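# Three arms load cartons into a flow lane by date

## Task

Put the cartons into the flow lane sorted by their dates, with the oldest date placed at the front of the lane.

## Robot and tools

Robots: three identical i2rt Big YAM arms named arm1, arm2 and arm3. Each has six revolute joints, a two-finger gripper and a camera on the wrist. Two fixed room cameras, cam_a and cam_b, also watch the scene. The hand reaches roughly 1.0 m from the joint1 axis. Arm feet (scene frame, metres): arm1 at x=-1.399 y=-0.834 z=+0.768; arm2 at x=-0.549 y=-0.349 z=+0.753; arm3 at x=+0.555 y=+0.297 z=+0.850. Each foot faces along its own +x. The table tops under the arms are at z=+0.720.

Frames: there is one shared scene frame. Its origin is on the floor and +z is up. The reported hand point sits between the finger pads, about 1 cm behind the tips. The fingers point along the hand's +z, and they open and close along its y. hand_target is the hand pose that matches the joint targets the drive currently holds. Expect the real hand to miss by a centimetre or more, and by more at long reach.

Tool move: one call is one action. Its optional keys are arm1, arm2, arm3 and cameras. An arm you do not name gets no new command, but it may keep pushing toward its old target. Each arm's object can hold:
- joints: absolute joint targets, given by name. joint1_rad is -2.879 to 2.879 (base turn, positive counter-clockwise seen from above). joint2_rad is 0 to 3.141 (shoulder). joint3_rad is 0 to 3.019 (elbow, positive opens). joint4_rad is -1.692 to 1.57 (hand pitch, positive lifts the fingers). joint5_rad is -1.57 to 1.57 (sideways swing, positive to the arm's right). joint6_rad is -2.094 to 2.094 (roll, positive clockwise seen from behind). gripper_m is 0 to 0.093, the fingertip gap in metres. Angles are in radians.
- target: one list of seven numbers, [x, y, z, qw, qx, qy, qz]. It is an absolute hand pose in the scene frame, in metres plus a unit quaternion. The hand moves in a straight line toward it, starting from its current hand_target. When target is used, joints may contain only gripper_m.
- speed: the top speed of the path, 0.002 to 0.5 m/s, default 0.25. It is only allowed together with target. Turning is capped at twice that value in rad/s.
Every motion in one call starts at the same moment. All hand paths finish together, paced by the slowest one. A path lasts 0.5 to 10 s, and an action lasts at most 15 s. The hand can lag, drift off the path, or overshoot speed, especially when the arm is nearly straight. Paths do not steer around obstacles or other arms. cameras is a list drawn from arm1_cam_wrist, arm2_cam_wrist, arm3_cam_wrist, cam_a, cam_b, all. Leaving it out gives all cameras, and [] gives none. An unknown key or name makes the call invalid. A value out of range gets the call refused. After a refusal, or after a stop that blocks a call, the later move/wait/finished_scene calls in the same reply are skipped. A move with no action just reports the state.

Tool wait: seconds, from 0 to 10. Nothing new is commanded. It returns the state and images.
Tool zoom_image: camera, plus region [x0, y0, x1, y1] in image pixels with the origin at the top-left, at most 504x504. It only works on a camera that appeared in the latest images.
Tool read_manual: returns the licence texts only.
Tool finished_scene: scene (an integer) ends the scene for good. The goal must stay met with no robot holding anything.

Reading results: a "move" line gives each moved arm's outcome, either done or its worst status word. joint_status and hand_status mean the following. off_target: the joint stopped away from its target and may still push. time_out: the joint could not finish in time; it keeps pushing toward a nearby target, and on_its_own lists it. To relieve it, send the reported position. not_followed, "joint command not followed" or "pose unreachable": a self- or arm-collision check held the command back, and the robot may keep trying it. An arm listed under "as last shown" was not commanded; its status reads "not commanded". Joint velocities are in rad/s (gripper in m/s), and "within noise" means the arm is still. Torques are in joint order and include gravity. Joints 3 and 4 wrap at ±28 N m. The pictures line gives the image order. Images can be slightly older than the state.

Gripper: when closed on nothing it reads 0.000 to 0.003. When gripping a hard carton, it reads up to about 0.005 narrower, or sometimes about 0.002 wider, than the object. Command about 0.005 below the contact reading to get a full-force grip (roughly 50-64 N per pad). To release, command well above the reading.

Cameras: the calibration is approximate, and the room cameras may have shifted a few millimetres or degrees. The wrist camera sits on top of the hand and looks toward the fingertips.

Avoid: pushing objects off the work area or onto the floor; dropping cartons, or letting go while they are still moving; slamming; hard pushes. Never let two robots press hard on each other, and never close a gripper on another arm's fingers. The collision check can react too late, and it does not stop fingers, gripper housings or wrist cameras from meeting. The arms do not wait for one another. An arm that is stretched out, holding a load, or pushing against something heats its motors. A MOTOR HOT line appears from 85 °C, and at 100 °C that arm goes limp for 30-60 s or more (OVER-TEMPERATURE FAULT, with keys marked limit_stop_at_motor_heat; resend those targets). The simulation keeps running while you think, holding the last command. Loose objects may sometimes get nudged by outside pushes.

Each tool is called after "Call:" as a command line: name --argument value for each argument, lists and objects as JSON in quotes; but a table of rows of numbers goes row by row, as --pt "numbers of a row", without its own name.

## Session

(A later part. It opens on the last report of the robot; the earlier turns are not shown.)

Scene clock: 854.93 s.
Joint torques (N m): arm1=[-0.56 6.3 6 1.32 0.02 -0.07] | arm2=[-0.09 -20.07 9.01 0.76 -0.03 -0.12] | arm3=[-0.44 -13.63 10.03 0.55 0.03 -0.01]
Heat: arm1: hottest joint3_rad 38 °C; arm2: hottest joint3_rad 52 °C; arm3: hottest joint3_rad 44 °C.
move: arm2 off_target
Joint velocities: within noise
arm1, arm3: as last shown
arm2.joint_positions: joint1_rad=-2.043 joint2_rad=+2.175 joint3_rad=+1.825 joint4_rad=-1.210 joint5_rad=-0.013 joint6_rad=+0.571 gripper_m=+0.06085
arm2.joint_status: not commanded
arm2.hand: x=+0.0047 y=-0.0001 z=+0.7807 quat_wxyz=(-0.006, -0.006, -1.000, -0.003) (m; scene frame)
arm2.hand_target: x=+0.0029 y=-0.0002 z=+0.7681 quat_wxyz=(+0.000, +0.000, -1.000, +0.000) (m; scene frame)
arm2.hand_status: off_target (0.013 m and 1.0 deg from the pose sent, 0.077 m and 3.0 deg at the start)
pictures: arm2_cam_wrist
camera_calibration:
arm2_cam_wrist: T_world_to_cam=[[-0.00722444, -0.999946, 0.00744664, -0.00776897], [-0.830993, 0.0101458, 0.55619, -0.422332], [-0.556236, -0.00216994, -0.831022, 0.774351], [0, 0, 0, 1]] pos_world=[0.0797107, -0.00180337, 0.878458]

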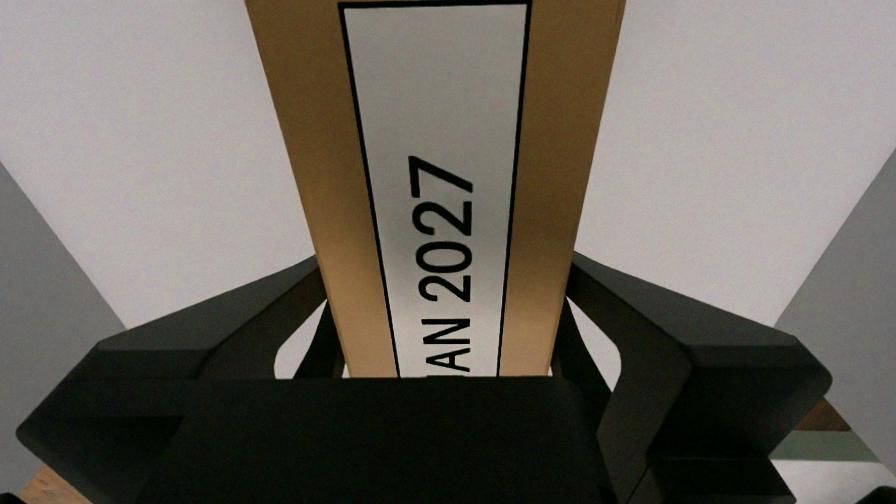

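Call:
move --arm2 '{"target": [0.003, 0.0, 0.758, 0, 0, 1, 0], "speed": 0.12}' --cameras '[]'

Call:
move --arm2 '{"target": [0.003, 0.0, 0.774, 0, 0, 1, 0], "joints": {"gripper_m": 0.09}, "speed": 0.1}' --cameras '[]'

Call:
move --arm2 '{"target": [-0.01, 0.0, 0.90, 0, 0, 1, 0], "speed": 0.3}' --cameras '["arm2_cam_wrist"]'

Call:
move --arm2 '{"target": [-0.33, 0.0, 0.93, 0, 0, 1, 0], "speed": 0.35}' --arm3 '{"target": [0.0, 0.0, 0.87, 0, 1, 0, 0], "speed": 0.35}' --cameras '["arm3_cam_wrist"]'

Scene clock: 859.93 s.
Joint torques (N m): arm1=[-0.5 6.36 6 1.32 0.02 -0.08] | arm2=[-0.09 -19.19 8.31 1.18 0.03 -0.1] | arm3=[-0.32 -13.51 9.96 0.54 0.02 -0.03]
Heat: arm1: hottest joint3_rad 38 °C; arm2: hottest joint3_rad 53 °C; arm3: hottest joint3_rad 43 °C.
move: arm2 off_target
Joint velocities: within noise
arm1: as last shown
arm2.joint_positions: joint1_rad=-2.043 joint2_rad=+2.175 joint3_rad=+1.823 joint4_rad=-1.200 joint5_rad=-0.015 joint6_rad=+0.570 gripper_m=+0.06085
arm2.joint_status: not commanded
arm2.hand: x=+0.0060 y=+0.0011 z=+0.7801 quat_wxyz=(-0.009, -0.005, -1.000, -0.006) (m; scene frame)
arm2.hand_target: x=+0.0026 y=-0.0004 z=+0.7584 quat_wxyz=(+0.000, +0.000, -1.000, +0.000) (m; scene frame)
arm2.hand_status: off_target (0.022 m and 1.3 deg from the pose sent, 0.023 m and 1.0 deg at the start)
arm3.joint_positions: joint1_rad=+0.031 joint2_rad=+1.451 joint3_rad=+1.000 joint4_rad=-1.119 joint5_rad=+0.002 joint6_rad=+0.869 gripper_m=+0.09291
arm3.joint_status: not commanded
arm3.hand: x=+0.3027 y=+0.0022 z=+0.9518 quat_wxyz=(+0.000, -1.000, +0.001, +0.000) (m; scene frame)
arm3.hand_target: x=+0.3002 y=+0.0021 z=+0.9495 quat_wxyz=(+0.000, -1.000, +0.000, -0.001) (m; scene frame)
arm3.hand_status: not commanded
pictures: none
No camera images: "cameras" was empty.

Scene clock: 860.90 s.
Joint torques (N m): arm1=[-0.56 6.3 5.98 1.33 0.01 -0.08] | arm2=[-0.21 -20.6 9.63 -0.2 0.03 -0.11] | arm3=[-0.09 -13.68 10.03 0.5 0.04 -0.03]
Heat: arm1: hottest joint3_rad 38 °C; arm2: hottest joint3_rad 52 °C; arm3: hottest joint3_rad 43 °C.
move: arm2 done
Joint velocities: within noise
arm1, arm3: as last shown
arm2.joint_positions: joint1_rad=-2.043 joint2_rad=+2.175 joint3_rad=+1.823 joint4_rad=-1.203 joint5_rad=-0.015 joint6_rad=+0.570 gripper_m=+0.08994
arm2.joint_status: all done
arm2.hand: x=+0.0053 y=+0.0006 z=+0.7800 quat_wxyz=(-0.007, -0.005, -1.000, -0.005) (m; scene frame)
arm2.hand_target: x=+0.0030 y=-0.0002 z=+0.7740 quat_wxyz=(+0.000, +0.000, -1.000, +0.000) (m; scene frame)
arm2.hand_status: done (0.006 m and 1.1 deg from the pose sent, 0.007 m and 1.3 deg at the start)
pictures: none
No camera images: "cameras" was empty.

Scene clock: 862.27 s.
Joint torques (N m): arm1=[-0.56 6.42 5.97 1.31 0.01 -0.08] | arm2=[0.44 -18.14 13.61 -0.08 0.05 -0.03] | arm3=[-0.38 -13.74 9.98 0.54 0.04 -0.03]
Heat: arm1: hottest joint3_rad 38 °C; arm2: hottest joint3_rad 53 °C; arm3: hottest joint3_rad 43 °C.
move: arm2 off_target
Joint velocities: within noise
arm1.joint_positions: joint1_rad=+0.211 joint2_rad=+0.443 joint3_rad=+1.544 joint4_rad=-1.493 joint5_rad=+0.002 joint6_rad=+0.209 gripper_m=+0.08998
arm1.joint_status: not commanded
arm1.hand: x=-1.4298 y=-0.9421 z=+1.3679 quat_wxyz=(-0.379, -0.712, -0.432, +0.404) (m; scene frame)
arm1.hand_target: x=-1.4319 y=-0.9436 z=+1.3663 quat_wxyz=(-0.371, -0.717, -0.431, +0.404) (m; scene frame)
arm1.hand_status: not commanded
arm2.joint_positions: joint1_rad=-2.043 joint2_rad=+2.041 joint3_rad=+1.917 joint4_rad=-1.459 joint5_rad=-0.015 joint6_rad=+0.570 gripper_m=+0.08994
arm2.joint_status: not commanded
arm2.hand: x=-0.0172 y=-0.0113 z=+0.8982 quat_wxyz=(+0.005, -0.005, -1.000, +0.003) (m; scene frame)
arm2.hand_target: x=-0.0103 y=-0.0003 z=+0.8999 quat_wxyz=(-0.001, +0.000, -1.000, +0.000) (m; scene frame)
arm2.hand_status: off_target (0.014 m and 0.9 deg from the pose sent, 0.121 m and 1.1 deg at the start)
arm3: as last shown
pictures: arm2_cam_wrist
camera_calibration:
arm2_cam_wrist: T_world_to_cam=[[-0.00581011, -0.999815, 0.0183124, -0.0297726], [-0.819295, 0.0152591, 0.57317, -0.520774], [-0.573343, -0.011673, -0.819232, 0.848766], [0, 0, 0, 1]] pos_world=[0.059794, -0.0119129, 0.994374]

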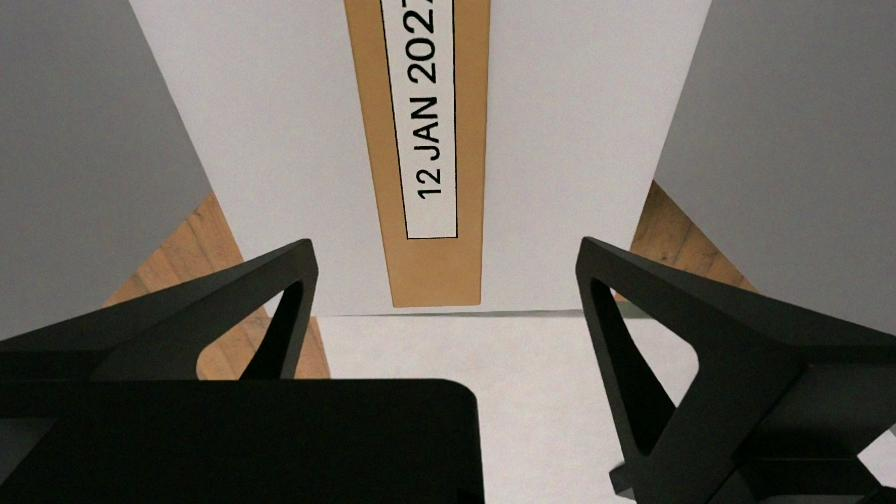

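Scene clock: 864.30 s.
Joint torques (N m): arm1=[-0.62 6.36 5.98 1.32 0.02 -0.07] | arm2=[0.21 -10.46 8.65 0.7 0.13 0.03] | arm3=[0.15 -23.59 14.04 0.01 -0.01 -0.02]
Heat: arm1: hottest joint3_rad 38 °C; arm2: hottest joint3_rad 52 °C; arm3: hottest joint3_rad 44 °C.
move: arm2 done; arm3 off_target
Joint velocities: within noise
arm1: as last shown
arm2.joint_positions: joint1_rad=-1.607 joint2_rad=+1.436 joint3_rad=+1.214 joint4_rad=-1.338 joint5_rad=-0.016 joint6_rad=+0.989 gripper_m=+0.08994
arm2.joint_status: not commanded
arm2.hand: x=-0.3272 y=+0.0011 z=+0.9360 quat_wxyz=(-0.001, +0.003, -1.000, -0.003) (m; scene frame)
arm2.hand_target: x=-0.3301 y=+0.0000 z=+0.9301 quat_wxyz=(+0.000, +0.000, -1.000, +0.000) (m; scene frame)
arm2.hand_status: done (0.007 m and 0.5 deg from the pose sent, 0.314 m and 0.9 deg at the start)
arm3.joint_positions: joint1_rad=-0.344 joint2_rad=+2.090 joint3_rad=+1.668 joint4_rad=-1.153 joint5_rad=+0.003 joint6_rad=+0.502 gripper_m=+0.09291
arm3.joint_status: not commanded
arm3.hand: x=+0.0111 y=+0.0071 z=+0.8720 quat_wxyz=(+0.003, -1.000, +0.005, -0.002) (m; scene frame)
arm3.hand_target: x=+0.0005 y=+0.0003 z=+0.8701 quat_wxyz=(+0.000, -1.000, +0.000, +0.000) (m; scene frame)
arm3.hand_status: off_target (0.013 m and 0.6 deg from the pose sent, 0.314 m and 0.1 deg at the start)
pictures: arm3_cam_wrist
camera_calibration:
arm3_cam_wrist: T_world_to_cam=[[0.0248882, 0.999686, 0.00281875, -0.00893971], [0.800468, -0.0216174, 0.598985, -0.529276], [0.598859, -0.0126514, -0.800755, 0.814709], [0, 0, 0, 1]] pos_world=[-0.0640042, 0.00780252, 0.969436]

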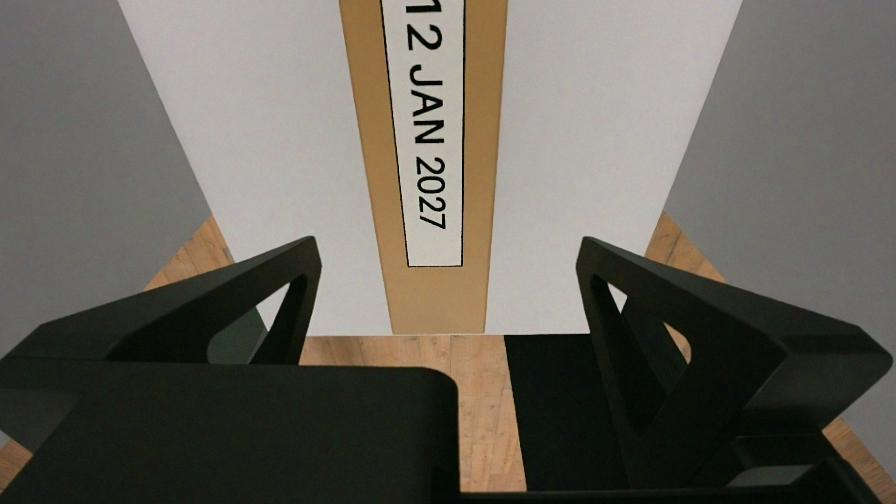

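Call:
move --arm3 '{"target": [-0.0155, -0.0015, 0.786, 0, 1, 0, 0], "speed": 0.15}' --cameras '["arm3_cam_wrist"]'

Scene clock: 873.93 s.
Joint torques (N m): arm1=[-0.56 6.36 6 1.32 0.01 -0.07] | arm2=[0.21 -10.4 8.65 0.72 0.13 0.09] | arm3=[-0.56 -25.64 13.03 0.55 0 -0.03]
Heat: arm1: hottest joint3_rad 38 °C; arm2: hottest joint3_rad 53 °C; arm3: hottest joint3_rad 45 °C.
move: arm3 off_target
Joint velocities: within noise
arm1, arm2: as last shown
arm3.joint_positions: joint1_rad=-0.344 joint2_rad=+2.239 joint3_rad=+1.678 joint4_rad=-1.037 joint5_rad=+0.003 joint6_rad=+0.492 gripper_m=+0.09291
arm3.joint_status: not commanded
arm3.hand: x=+0.0021 y=+0.0022 z=+0.7856 quat_wxyz=(+0.008, -1.000, +0.000, -0.012) (m; scene frame)
arm3.hand_target: x=-0.0149 y=-0.0011 z=+0.7863 quat_wxyz=(+0.000, -1.000, +0.000, +0.000) (m; scene frame)
arm3.hand_status: off_target (0.018 m and 1.7 deg from the pose sent, 0.090 m and 0.7 deg at the start)
pictures: arm3_cam_wrist
camera_calibration:
arm3_cam_wrist: T_world_to_cam=[[0.0151261, 0.999789, 0.013906, -0.0122369], [0.788357, -0.0204796, 0.614877, -0.482836], [0.615032, 0.0016622, -0.7885, 0.741177], [0, 0, 0, 1]] pos_world=[-0.0750152, 0.00111409, 0.881473]

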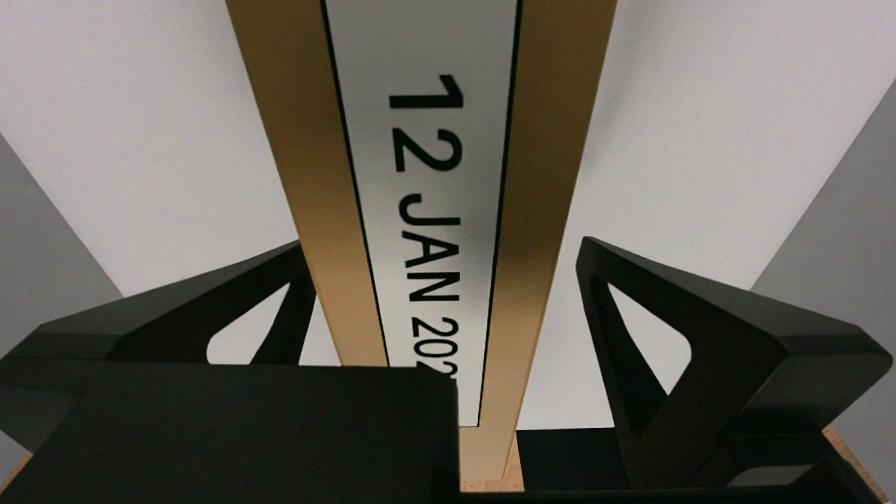

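Call:
move --arm3 '{"target": [-0.0185, -0.0065, 0.806, 0, 1, 0, 0], "speed": 0.15}' --cameras '["arm3_cam_wrist"]'

Scene clock: 878.47 s.
Joint torques (N m): arm1=[-0.56 6.42 6 1.32 0.02 -0.08] | arm2=[0.26 -10.52 8.65 0.72 0.12 0.09] | arm3=[-0.09 -27.34 13.37 0.13 -0.02 0.03]
Heat: arm1: hottest joint3_rad 38 °C; arm2: hottest joint3_rad 53 °C; arm3: hottest joint3_rad 45 °C.
move: arm3 off_target
Joint velocities: within noise
arm1, arm2: as last shown
arm3.joint_positions: joint1_rad=-0.344 joint2_rad=+2.239 joint3_rad=+1.708 joint4_rad=-1.067 joint5_rad=+0.003 joint6_rad=+0.492 gripper_m=+0.09291
arm3.joint_status: not commanded
arm3.hand: x=-0.0032 y=-0.0006 z=+0.7953 quat_wxyz=(+0.008, -1.000, +0.000, -0.012) (m; scene frame)
arm3.hand_target: x=-0.0179 y=-0.0061 z=+0.8062 quat_wxyz=(+0.000, -1.000, +0.000, +0.000) (m; scene frame)
arm3.hand_status: off_target (0.020 m and 1.7 deg from the pose sent, 0.030 m and 1.7 deg at the start)
pictures: arm3_cam_wrist
camera_calibration:
arm3_cam_wrist: T_world_to_cam=[[0.0151727, 0.999791, 0.0136812, -0.00928972], [0.788577, -0.0203775, 0.614599, -0.484492], [0.614749, 0.00146361, -0.788721, 0.752201], [0, 0, 0, 1]] pos_world=[-0.0802151, -0.00168591, 0.891173]

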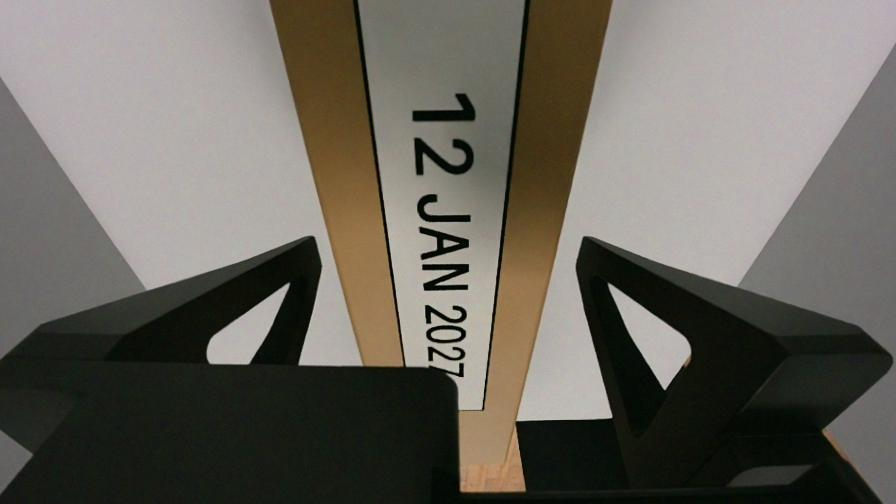

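Call:
move --arm3 '{"joints": {"gripper_m": 0.05}}' --cameras '[]'

Call:
move --arm3 '{"target": [0.02, -0.003, 0.90, 0, 1, 0, 0], "speed": 0.3}' --cameras '[]'

Call:
move --arm3 '{"target": [0.34, 0.0, 0.92, 0, 1, 0, 0], "speed": 0.4}' --cameras '[]'

Call:
move --arm3 '{"target": [0.50, -0.345, 0.85, 0.01, 0.999, 0, -0.0419], "speed": 0.4}' --cameras '["arm3_cam_wrist"]'

Call:
move --arm3 '{"target": [0.50, -0.332, 0.782, 0.008, 0.999, 0, -0.0419], "speed": 0.15}' --cameras '["arm3_cam_wrist"]'

Scene clock: 883.23 s.
Joint torques (N m): arm1=[-0.56 6.3 5.98 1.31 0.02 -0.08] | arm2=[0.21 -10.4 8.65 0.72 0.12 0.09] | arm3=[-0.26 -27.28 13.2 0.02 0.05 0.02]
Heat: arm1: hottest joint3_rad 38 °C; arm2: hottest joint3_rad 53 °C; arm3: hottest joint3_rad 46 °C.
move: arm3 off_target
Joint velocities: within noise
arm1, arm2: as last shown
arm3.joint_positions: joint1_rad=-0.344 joint2_rad=+2.239 joint3_rad=+1.708 joint4_rad=-1.067 joint5_rad=+0.002 joint6_rad=+0.492 gripper_m=+0.05816
arm3.joint_status: gripper_m off_target (ended at +0.05818, target +0.05000)
arm3.hand: x=-0.0030 y=-0.0009 z=+0.7954 quat_wxyz=(+0.007, -1.000, +0.000, -0.013) (m; scene frame)
arm3.hand_target: x=-0.0179 y=-0.0062 z=+0.8062 quat_wxyz=(+0.000, -1.000, +0.000, +0.000) (m; scene frame)
arm3.hand_status: not commanded
pictures: none
No camera images: "cameras" was empty.

Scene clock: 884.53 s.
Joint torques (N m): arm1=[-0.5 6.36 5.98 1.32 0.01 -0.08] | arm2=[0.21 -10.4 8.66 0.72 0.12 0.09] | arm3=[0.85 -25.99 11.12 0.02 0.04 0.15]
Heat: arm1: hottest joint3_rad 38 °C; arm2: hottest joint3_rad 53 °C; arm3: hottest joint3_rad 46 °C.
move: arm3 done
Joint velocities: within noise
arm1, arm2: as last shown
arm3.joint_positions: joint1_rad=-0.333 joint2_rad=+2.051 joint3_rad=+1.667 joint4_rad=-1.190 joint5_rad=+0.002 joint6_rad=+0.505 gripper_m=+0.05816
arm3.joint_status: not commanded
arm3.hand: x=+0.0194 y=+0.0035 z=+0.8952 quat_wxyz=(+0.001, -1.000, +0.001, -0.002) (m; scene frame)
arm3.hand_target: x=+0.0200 y=-0.0029 z=+0.9000 quat_wxyz=(+0.000, -1.000, +0.000, +0.000) (m; scene frame)
arm3.hand_status: done (0.008 m and 0.3 deg from the pose sent, 0.107 m and 1.7 deg at the start)
pictures: none
No camera images: "cameras" was empty.

Scene clock: 886.50 s.
Joint torques (N m): arm1=[-0.56 6.42 6 1.33 0.02 -0.08] | arm2=[0.21 -10.4 8.65 0.7 0.12 0.09] | arm3=[0.91 -15.68 9.47 0.57 0.23 0.14]
Heat: arm1: hottest joint3_rad 38 °C; arm2: hottest joint3_rad 52 °C; arm3: hottest joint3_rad 46 °C.
move: arm3 off_target
Joint velocities: within noise
arm1, arm2: as last shown
arm3.joint_positions: joint1_rad=+0.102 joint2_rad=+1.462 joint3_rad=+0.890 joint4_rad=-1.031 joint5_rad=-0.002 joint6_rad=+0.939 gripper_m=+0.05816
arm3.joint_status: not commanded
arm3.hand: x=+0.3408 y=+0.0060 z=+0.9113 quat_wxyz=(+0.013, -1.000, +0.001, -0.012) (m; scene frame)
arm3.hand_target: x=+0.3400 y=+0.0001 z=+0.9200 quat_wxyz=(+0.000, -1.000, +0.000, +0.000) (m; scene frame)
arm3.hand_status: off_target (0.011 m and 2.0 deg from the pose sent, 0.322 m and 0.3 deg at the start)
pictures: none
No camera images: "cameras" was empty.

Scene clock: 888.63 s.
Joint torques (N m): arm1=[-0.56 6.36 6.01 1.32 0.02 -0.08] | arm2=[0.26 -10.46 8.65 0.72 0.12 0.09] | arm3=[-0.5 -25.58 14.69 -0.05 0.31 0.15]
Heat: arm1: hottest joint3_rad 38 °C; arm2: hottest joint3_rad 52 °C; arm3: hottest joint3_rad 46 °C.
move: arm3 off_target
Joint velocities: within noise
arm1: as last shown
arm2.joint_positions: joint1_rad=-1.607 joint2_rad=+1.436 joint3_rad=+1.214 joint4_rad=-1.338 joint5_rad=-0.016 joint6_rad=+0.990 gripper_m=+0.08994
arm2.joint_status: not commanded
arm2.hand: x=-0.3271 y=+0.0010 z=+0.9360 quat_wxyz=(-0.001, +0.003, -1.000, -0.003) (m; scene frame)
arm2.hand_target: x=-0.3300 y=-0.0001 z=+0.9301 quat_wxyz=(+0.000, +0.000, -1.000, +0.000) (m; scene frame)
arm2.hand_status: not commanded
arm3.joint_positions: joint1_rad=+0.679 joint2_rad=+2.153 joint3_rad=+1.677 joint4_rad=-1.102 joint5_rad=+0.080 joint6_rad=+1.499 gripper_m=+0.05816
arm3.joint_status: not commanded
arm3.hand: x=+0.5059 y=-0.3252 z=+0.8391 quat_wxyz=(+0.006, -0.999, -0.008, +0.039) (m; scene frame)
arm3.hand_target: x=+0.5001 y=-0.3441 z=+0.8505 quat_wxyz=(-0.011, -0.999, +0.000, +0.042) (m; scene frame)
arm3.hand_status: off_target (0.023 m and 2.1 deg from the pose sent, 0.390 m and 6.7 deg at the start; pose on its path clipped on 17 of 64 steps)
pictures: arm3_cam_wrist
camera_calibration:
arm3_cam_wrist: T_world_to_cam=[[-0.000355123, 0.999955, 0.00950679, 0.318343], [0.846918, -0.00475424, 0.531702, -0.874296], [0.531723, 0.0082403, -0.846878, 0.567355], [0, 0, 0, 1]] pos_world=[0.438894, -0.32716, 0.942319]

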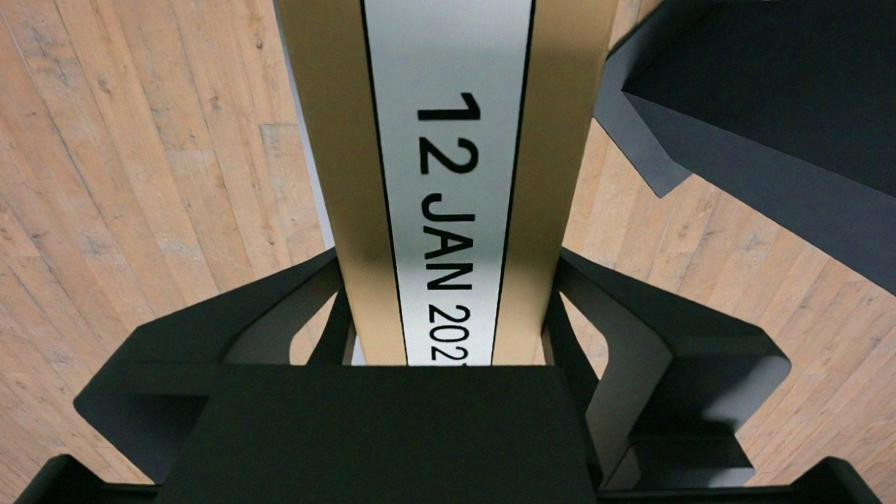

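Scene clock: 889.70 s.
Joint torques (N m): arm1=[-0.56 6.3 5.98 1.31 0.02 -0.07] | arm2=[0.26 -10.46 8.65 0.72 0.12 0.09] | arm3=[-0.85 -24.7 9.25 0.79 0.44 0.12]
Heat: arm1: hottest joint3_rad 38 °C; arm2: hottest joint3_rad 52 °C; arm3: hottest joint3_rad 45 °C.
move: arm3 off_target
Joint velocities: within noise
arm1.joint_positions: joint1_rad=+0.211 joint2_rad=+0.443 joint3_rad=+1.544 joint4_rad=-1.493 joint5_rad=+0.002 joint6_rad=+0.209 gripper_m=+0.08998
arm1.joint_status: not commanded
arm1.hand: x=-1.4298 y=-0.9421 z=+1.3679 quat_wxyz=(-0.379, -0.712, -0.432, +0.404) (m; scene frame)
arm1.hand_target: x=-1.4319 y=-0.9436 z=+1.3663 quat_wxyz=(-0.371, -0.717, -0.431, +0.404) (m; scene frame)
arm1.hand_status: not commanded
arm2: as last shown
arm3.joint_positions: joint1_rad=+0.679 joint2_rad=+2.205 joint3_rad=+1.645 joint4_rad=-0.979 joint5_rad=+0.077 joint6_rad=+1.502 gripper_m=+0.05816
arm3.joint_status: not commanded
arm3.hand: x=+0.5060 y=-0.3330 z=+0.7971 quat_wxyz=(-0.013, -0.999, -0.006, +0.039) (m; scene frame)
arm3.hand_target: x=+0.5002 y=-0.3316 z=+0.7822 quat_wxyz=(-0.008, -0.999, +0.000, +0.042) (m; scene frame)
arm3.hand_status: off_target (0.016 m and 1.0 deg from the pose sent, 0.058 m and 1.9 deg at the start)
pictures: arm3_cam_wrist
camera_calibration:
arm3_cam_wrist: T_world_to_cam=[[0.0019779, 0.999545, -0.0301053, 0.356741], [0.846658, 0.0143463, 0.531945, -0.845789], [0.532135, -0.026541, -0.846244, 0.519403], [0, 0, 0, 1]] pos_world=[0.438996, -0.33066, 0.900195]

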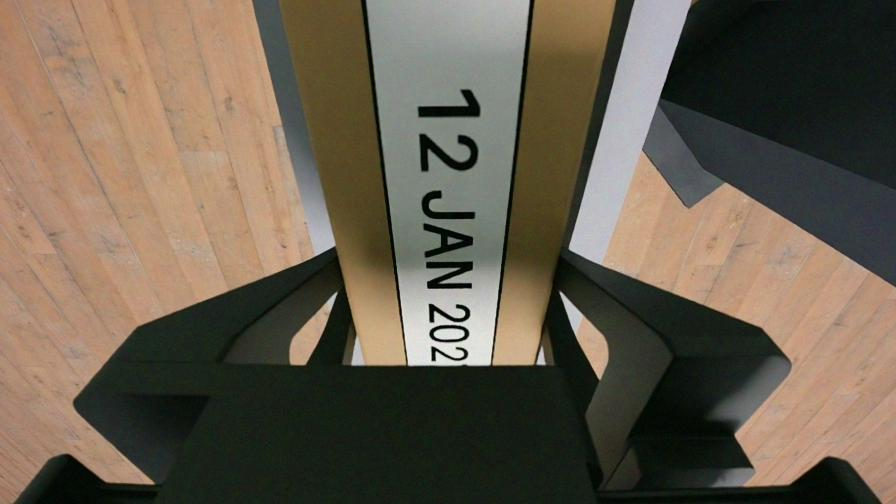

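Call:
move --arm3 '{"joints": {"gripper_m": 0.085}}' --cameras '["arm3_cam_wrist"]'

Call:
move --arm3 '{"target": [0.50, -0.325, 0.92, 0, 1, 0, 0], "speed": 0.3}' --cameras '["arm3_cam_wrist", "cam_b"]'

Scene clock: 905.03 s.
Joint torques (N m): arm1=[-0.62 6.3 6 1.29 0.02 -0.07] | arm2=[0.26 -10.46 8.66 0.72 0.12 0.09] | arm3=[-0.38 -25.11 9.36 0.72 0.27 0.11]
Heat: arm1: hottest joint3_rad 38 °C; arm2: hottest joint3_rad 52 °C; arm3: hottest joint3_rad 44 °C.
move: arm3 done
Joint velocities: within noise
arm1, arm2: as last shown
arm3.joint_positions: joint1_rad=+0.679 joint2_rad=+2.205 joint3_rad=+1.645 joint4_rad=-0.974 joint5_rad=+0.082 joint6_rad=+1.502 gripper_m=+0.08483
arm3.joint_status: all done
arm3.hand: x=+0.5052 y=-0.3342 z=+0.7972 quat_wxyz=(-0.016, -0.999, -0.006, +0.041) (m; scene frame)
arm3.hand_target: x=+0.5002 y=-0.3317 z=+0.7822 quat_wxyz=(-0.008, -0.999, +0.000, +0.042) (m; scene frame)
arm3.hand_status: not commanded
pictures: arm3_cam_wrist
camera_calibration:
arm3_cam_wrist: T_world_to_cam=[[0.00198624, 0.999392, -0.034812, 0.361641], [0.849228, 0.0166959, 0.527762, -0.842283], [0.528023, -0.0306116, -0.848678, 0.522659], [0, 0, 0, 1]] pos_world=[0.438596, -0.331359, 0.900684]

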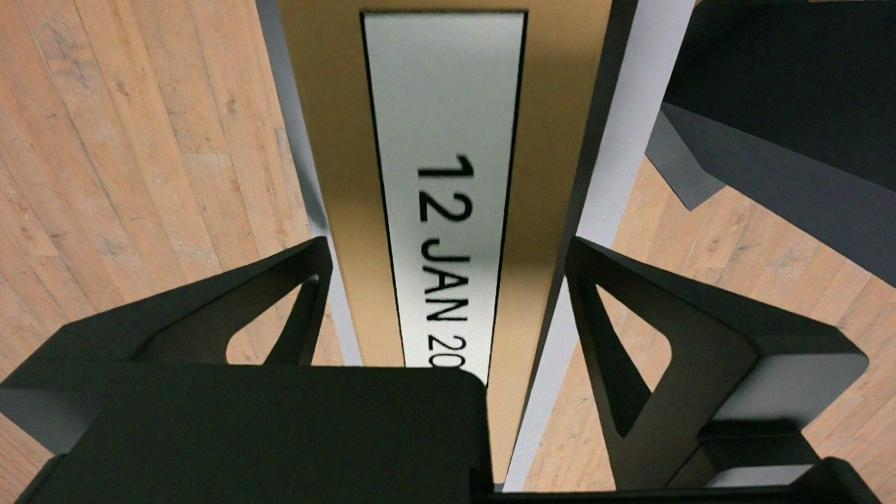

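Scene clock: 906.40 s.
Joint torques (N m): arm1=[-0.5 6.36 6 1.31 0.02 -0.08] | arm2=[0.21 -10.46 8.66 0.7 0.12 0.09] | arm3=[-0.44 -24.35 13.33 0.01 0.03 -0.03]
Heat: arm1: hottest joint3_rad 38 °C; arm2: hottest joint3_rad 52 °C; arm3: hottest joint3_rad 44 °C.
move: arm3 done
Joint velocities: within noise
arm1, arm2: as last shown
arm3.joint_positions: joint1_rad=+0.657 joint2_rad=+2.040 joint3_rad=+1.720 joint4_rad=-1.252 joint5_rad=+0.005 joint6_rad=+1.493 gripper_m=+0.08494
arm3.joint_status: not commanded
arm3.hand: x=+0.5055 y=-0.3164 z=+0.9212 quat_wxyz=(+0.001, -1.000, +0.000, +0.001) (m; scene frame)
arm3.hand_target: x=+0.4999 y=-0.3248 z=+0.9200 quat_wxyz=(+0.000, -1.000, +0.000, +0.000) (m; scene frame)
arm3.hand_status: done (0.010 m and 0.2 deg from the pose sent, 0.123 m and 5.1 deg at the start)
pictures: arm3_cam_wrist, cam_b
camera_calibration:
arm3_cam_wrist: T_world_to_cam=[[0.0157482, 0.999876, -0.000375661, 0.309639], [0.804768, -0.0124522, 0.593459, -0.955534], [0.593381, -0.00964823, -0.804864, 0.561384], [0, 0, 0, 1]] pos_world=[0.430992, -0.316083, 1.01902]

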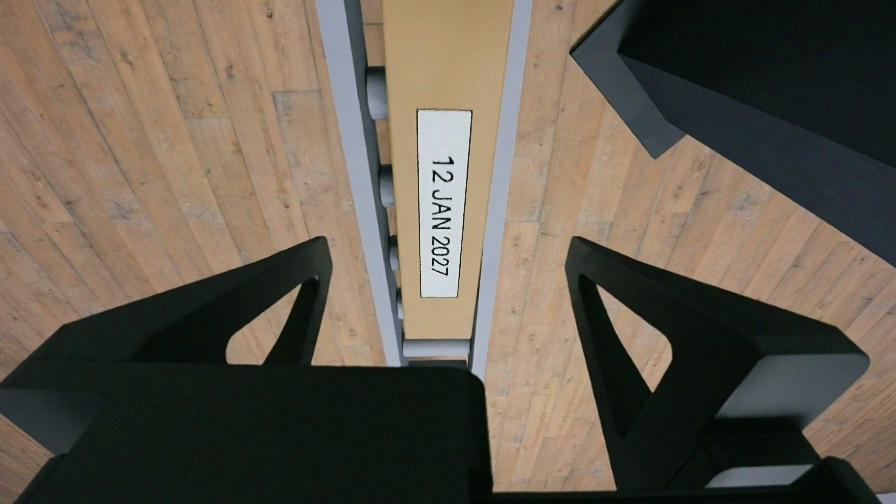

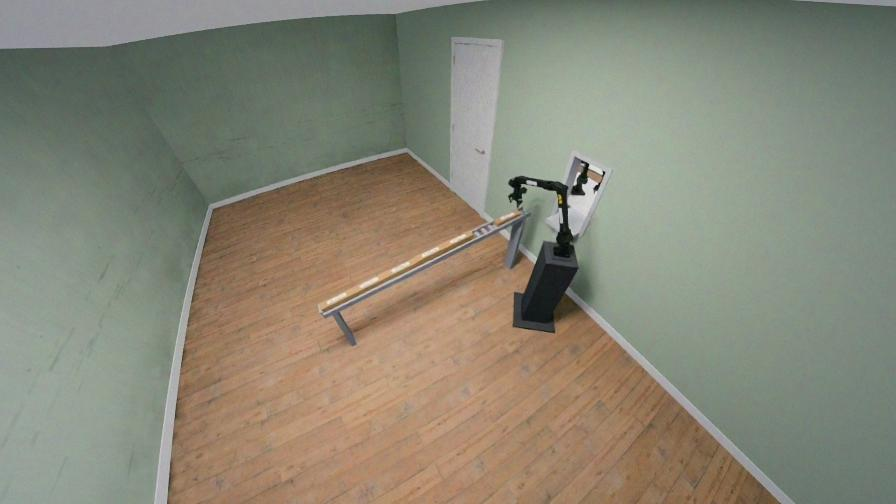

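Call:
wait --seconds 4 --cameras '["arm3_cam_wrist", "cam_b"]'

Call:
zoom_image --camera "cam_b" --region '[300, 170, 570, 340]'

Scene clock: 911.90 s.
Joint torques (N m): arm1=[-0.56 6.36 5.98 1.32 0.01 -0.07] | arm2=[0.21 -10.4 8.65 0.72 0.12 0.09] | arm3=[-0.62 -24.12 13.31 -0.01 0.02 -0.02]
Heat: arm1: hottest joint3_rad 38 °C; arm2: hottest joint3_rad 52 °C; arm3: hottest joint3_rad 45 °C.
Joint velocities: within noise
arm1.joint_positions: joint1_rad=+0.211 joint2_rad=+0.443 joint3_rad=+1.544 joint4_rad=-1.493 joint5_rad=+0.002 joint6_rad=+0.209 gripper_m=+0.08998
arm1.joint_status: not commanded
arm1.hand: x=-1.4298 y=-0.9421 z=+1.3679 quat_wxyz=(-0.379, -0.712, -0.432, +0.404) (m; scene frame)
arm1.hand_target: x=-1.4319 y=-0.9436 z=+1.3663 quat_wxyz=(-0.371, -0.717, -0.431, +0.404) (m; scene frame)
arm1.hand_status: not commanded
arm2.joint_positions: joint1_rad=-1.607 joint2_rad=+1.436 joint3_rad=+1.214 joint4_rad=-1.338 joint5_rad=-0.016 joint6_rad=+0.990 gripper_m=+0.08994
arm2.joint_status: not commanded
arm2.hand: x=-0.3271 y=+0.0010 z=+0.9360 quat_wxyz=(-0.001, +0.003, -1.000, -0.003) (m; scene frame)
arm2.hand_target: x=-0.3300 y=-0.0001 z=+0.9301 quat_wxyz=(+0.000, +0.000, -1.000, +0.000) (m; scene frame)
arm2.hand_status: not commanded
arm3.joint_positions: joint1_rad=+0.657 joint2_rad=+2.040 joint3_rad=+1.720 joint4_rad=-1.252 joint5_rad=+0.005 joint6_rad=+1.493 gripper_m=+0.08494
arm3.joint_status: not commanded
arm3.hand: x=+0.5055 y=-0.3164 z=+0.9212 quat_wxyz=(+0.001, -1.000, +0.000, +0.001) (m; scene frame)
arm3.hand_target: x=+0.4999 y=-0.3248 z=+0.9200 quat_wxyz=(+0.000, -1.000, +0.000, +0.000) (m; scene frame)
arm3.hand_status: done (0.010 m and 0.2 deg from the pose sent, 0.123 m and 5.1 deg at the start)
wait: 4.00 s; at rest from the start
pictures: arm3_cam_wrist, cam_b
camera_calibration:
arm3_cam_wrist: T_world_to_cam=[[0.0153295, 0.999882, -0.000307482, 0.309752], [0.804773, -0.0121557, 0.593459, -0.955441], [0.593385, -0.00934488, -0.804864, 0.561479], [0, 0, 0, 1]] pos_world=[0.430992, -0.316083, 1.01902]

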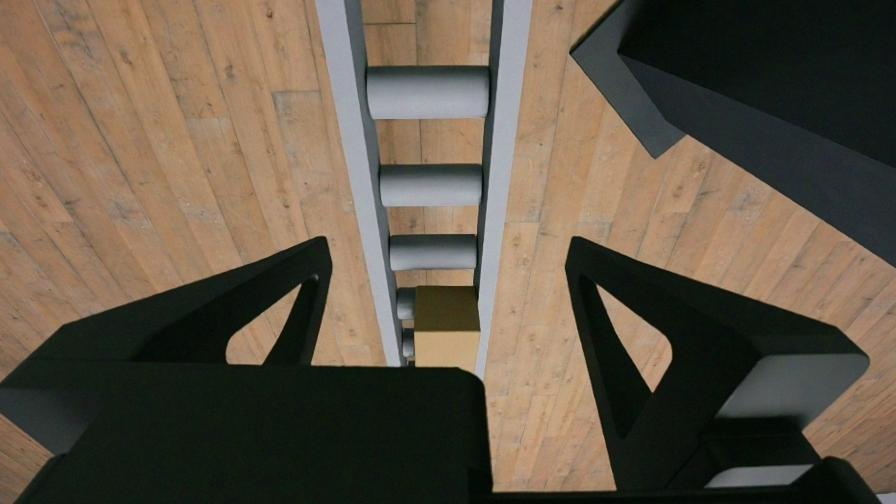

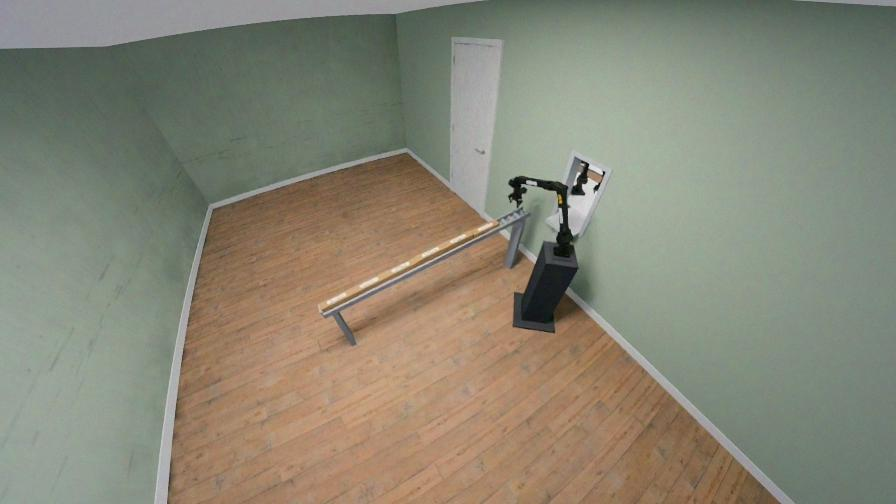

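Scaled by 1.867 from the camera's 896x504 image, which has a finer 1280x720 frame.

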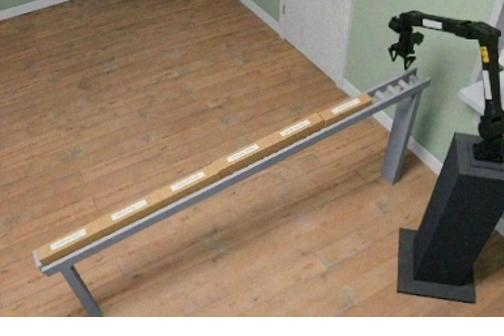

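Call:
finished_scene --scene 1

The scene is finished: the task was done.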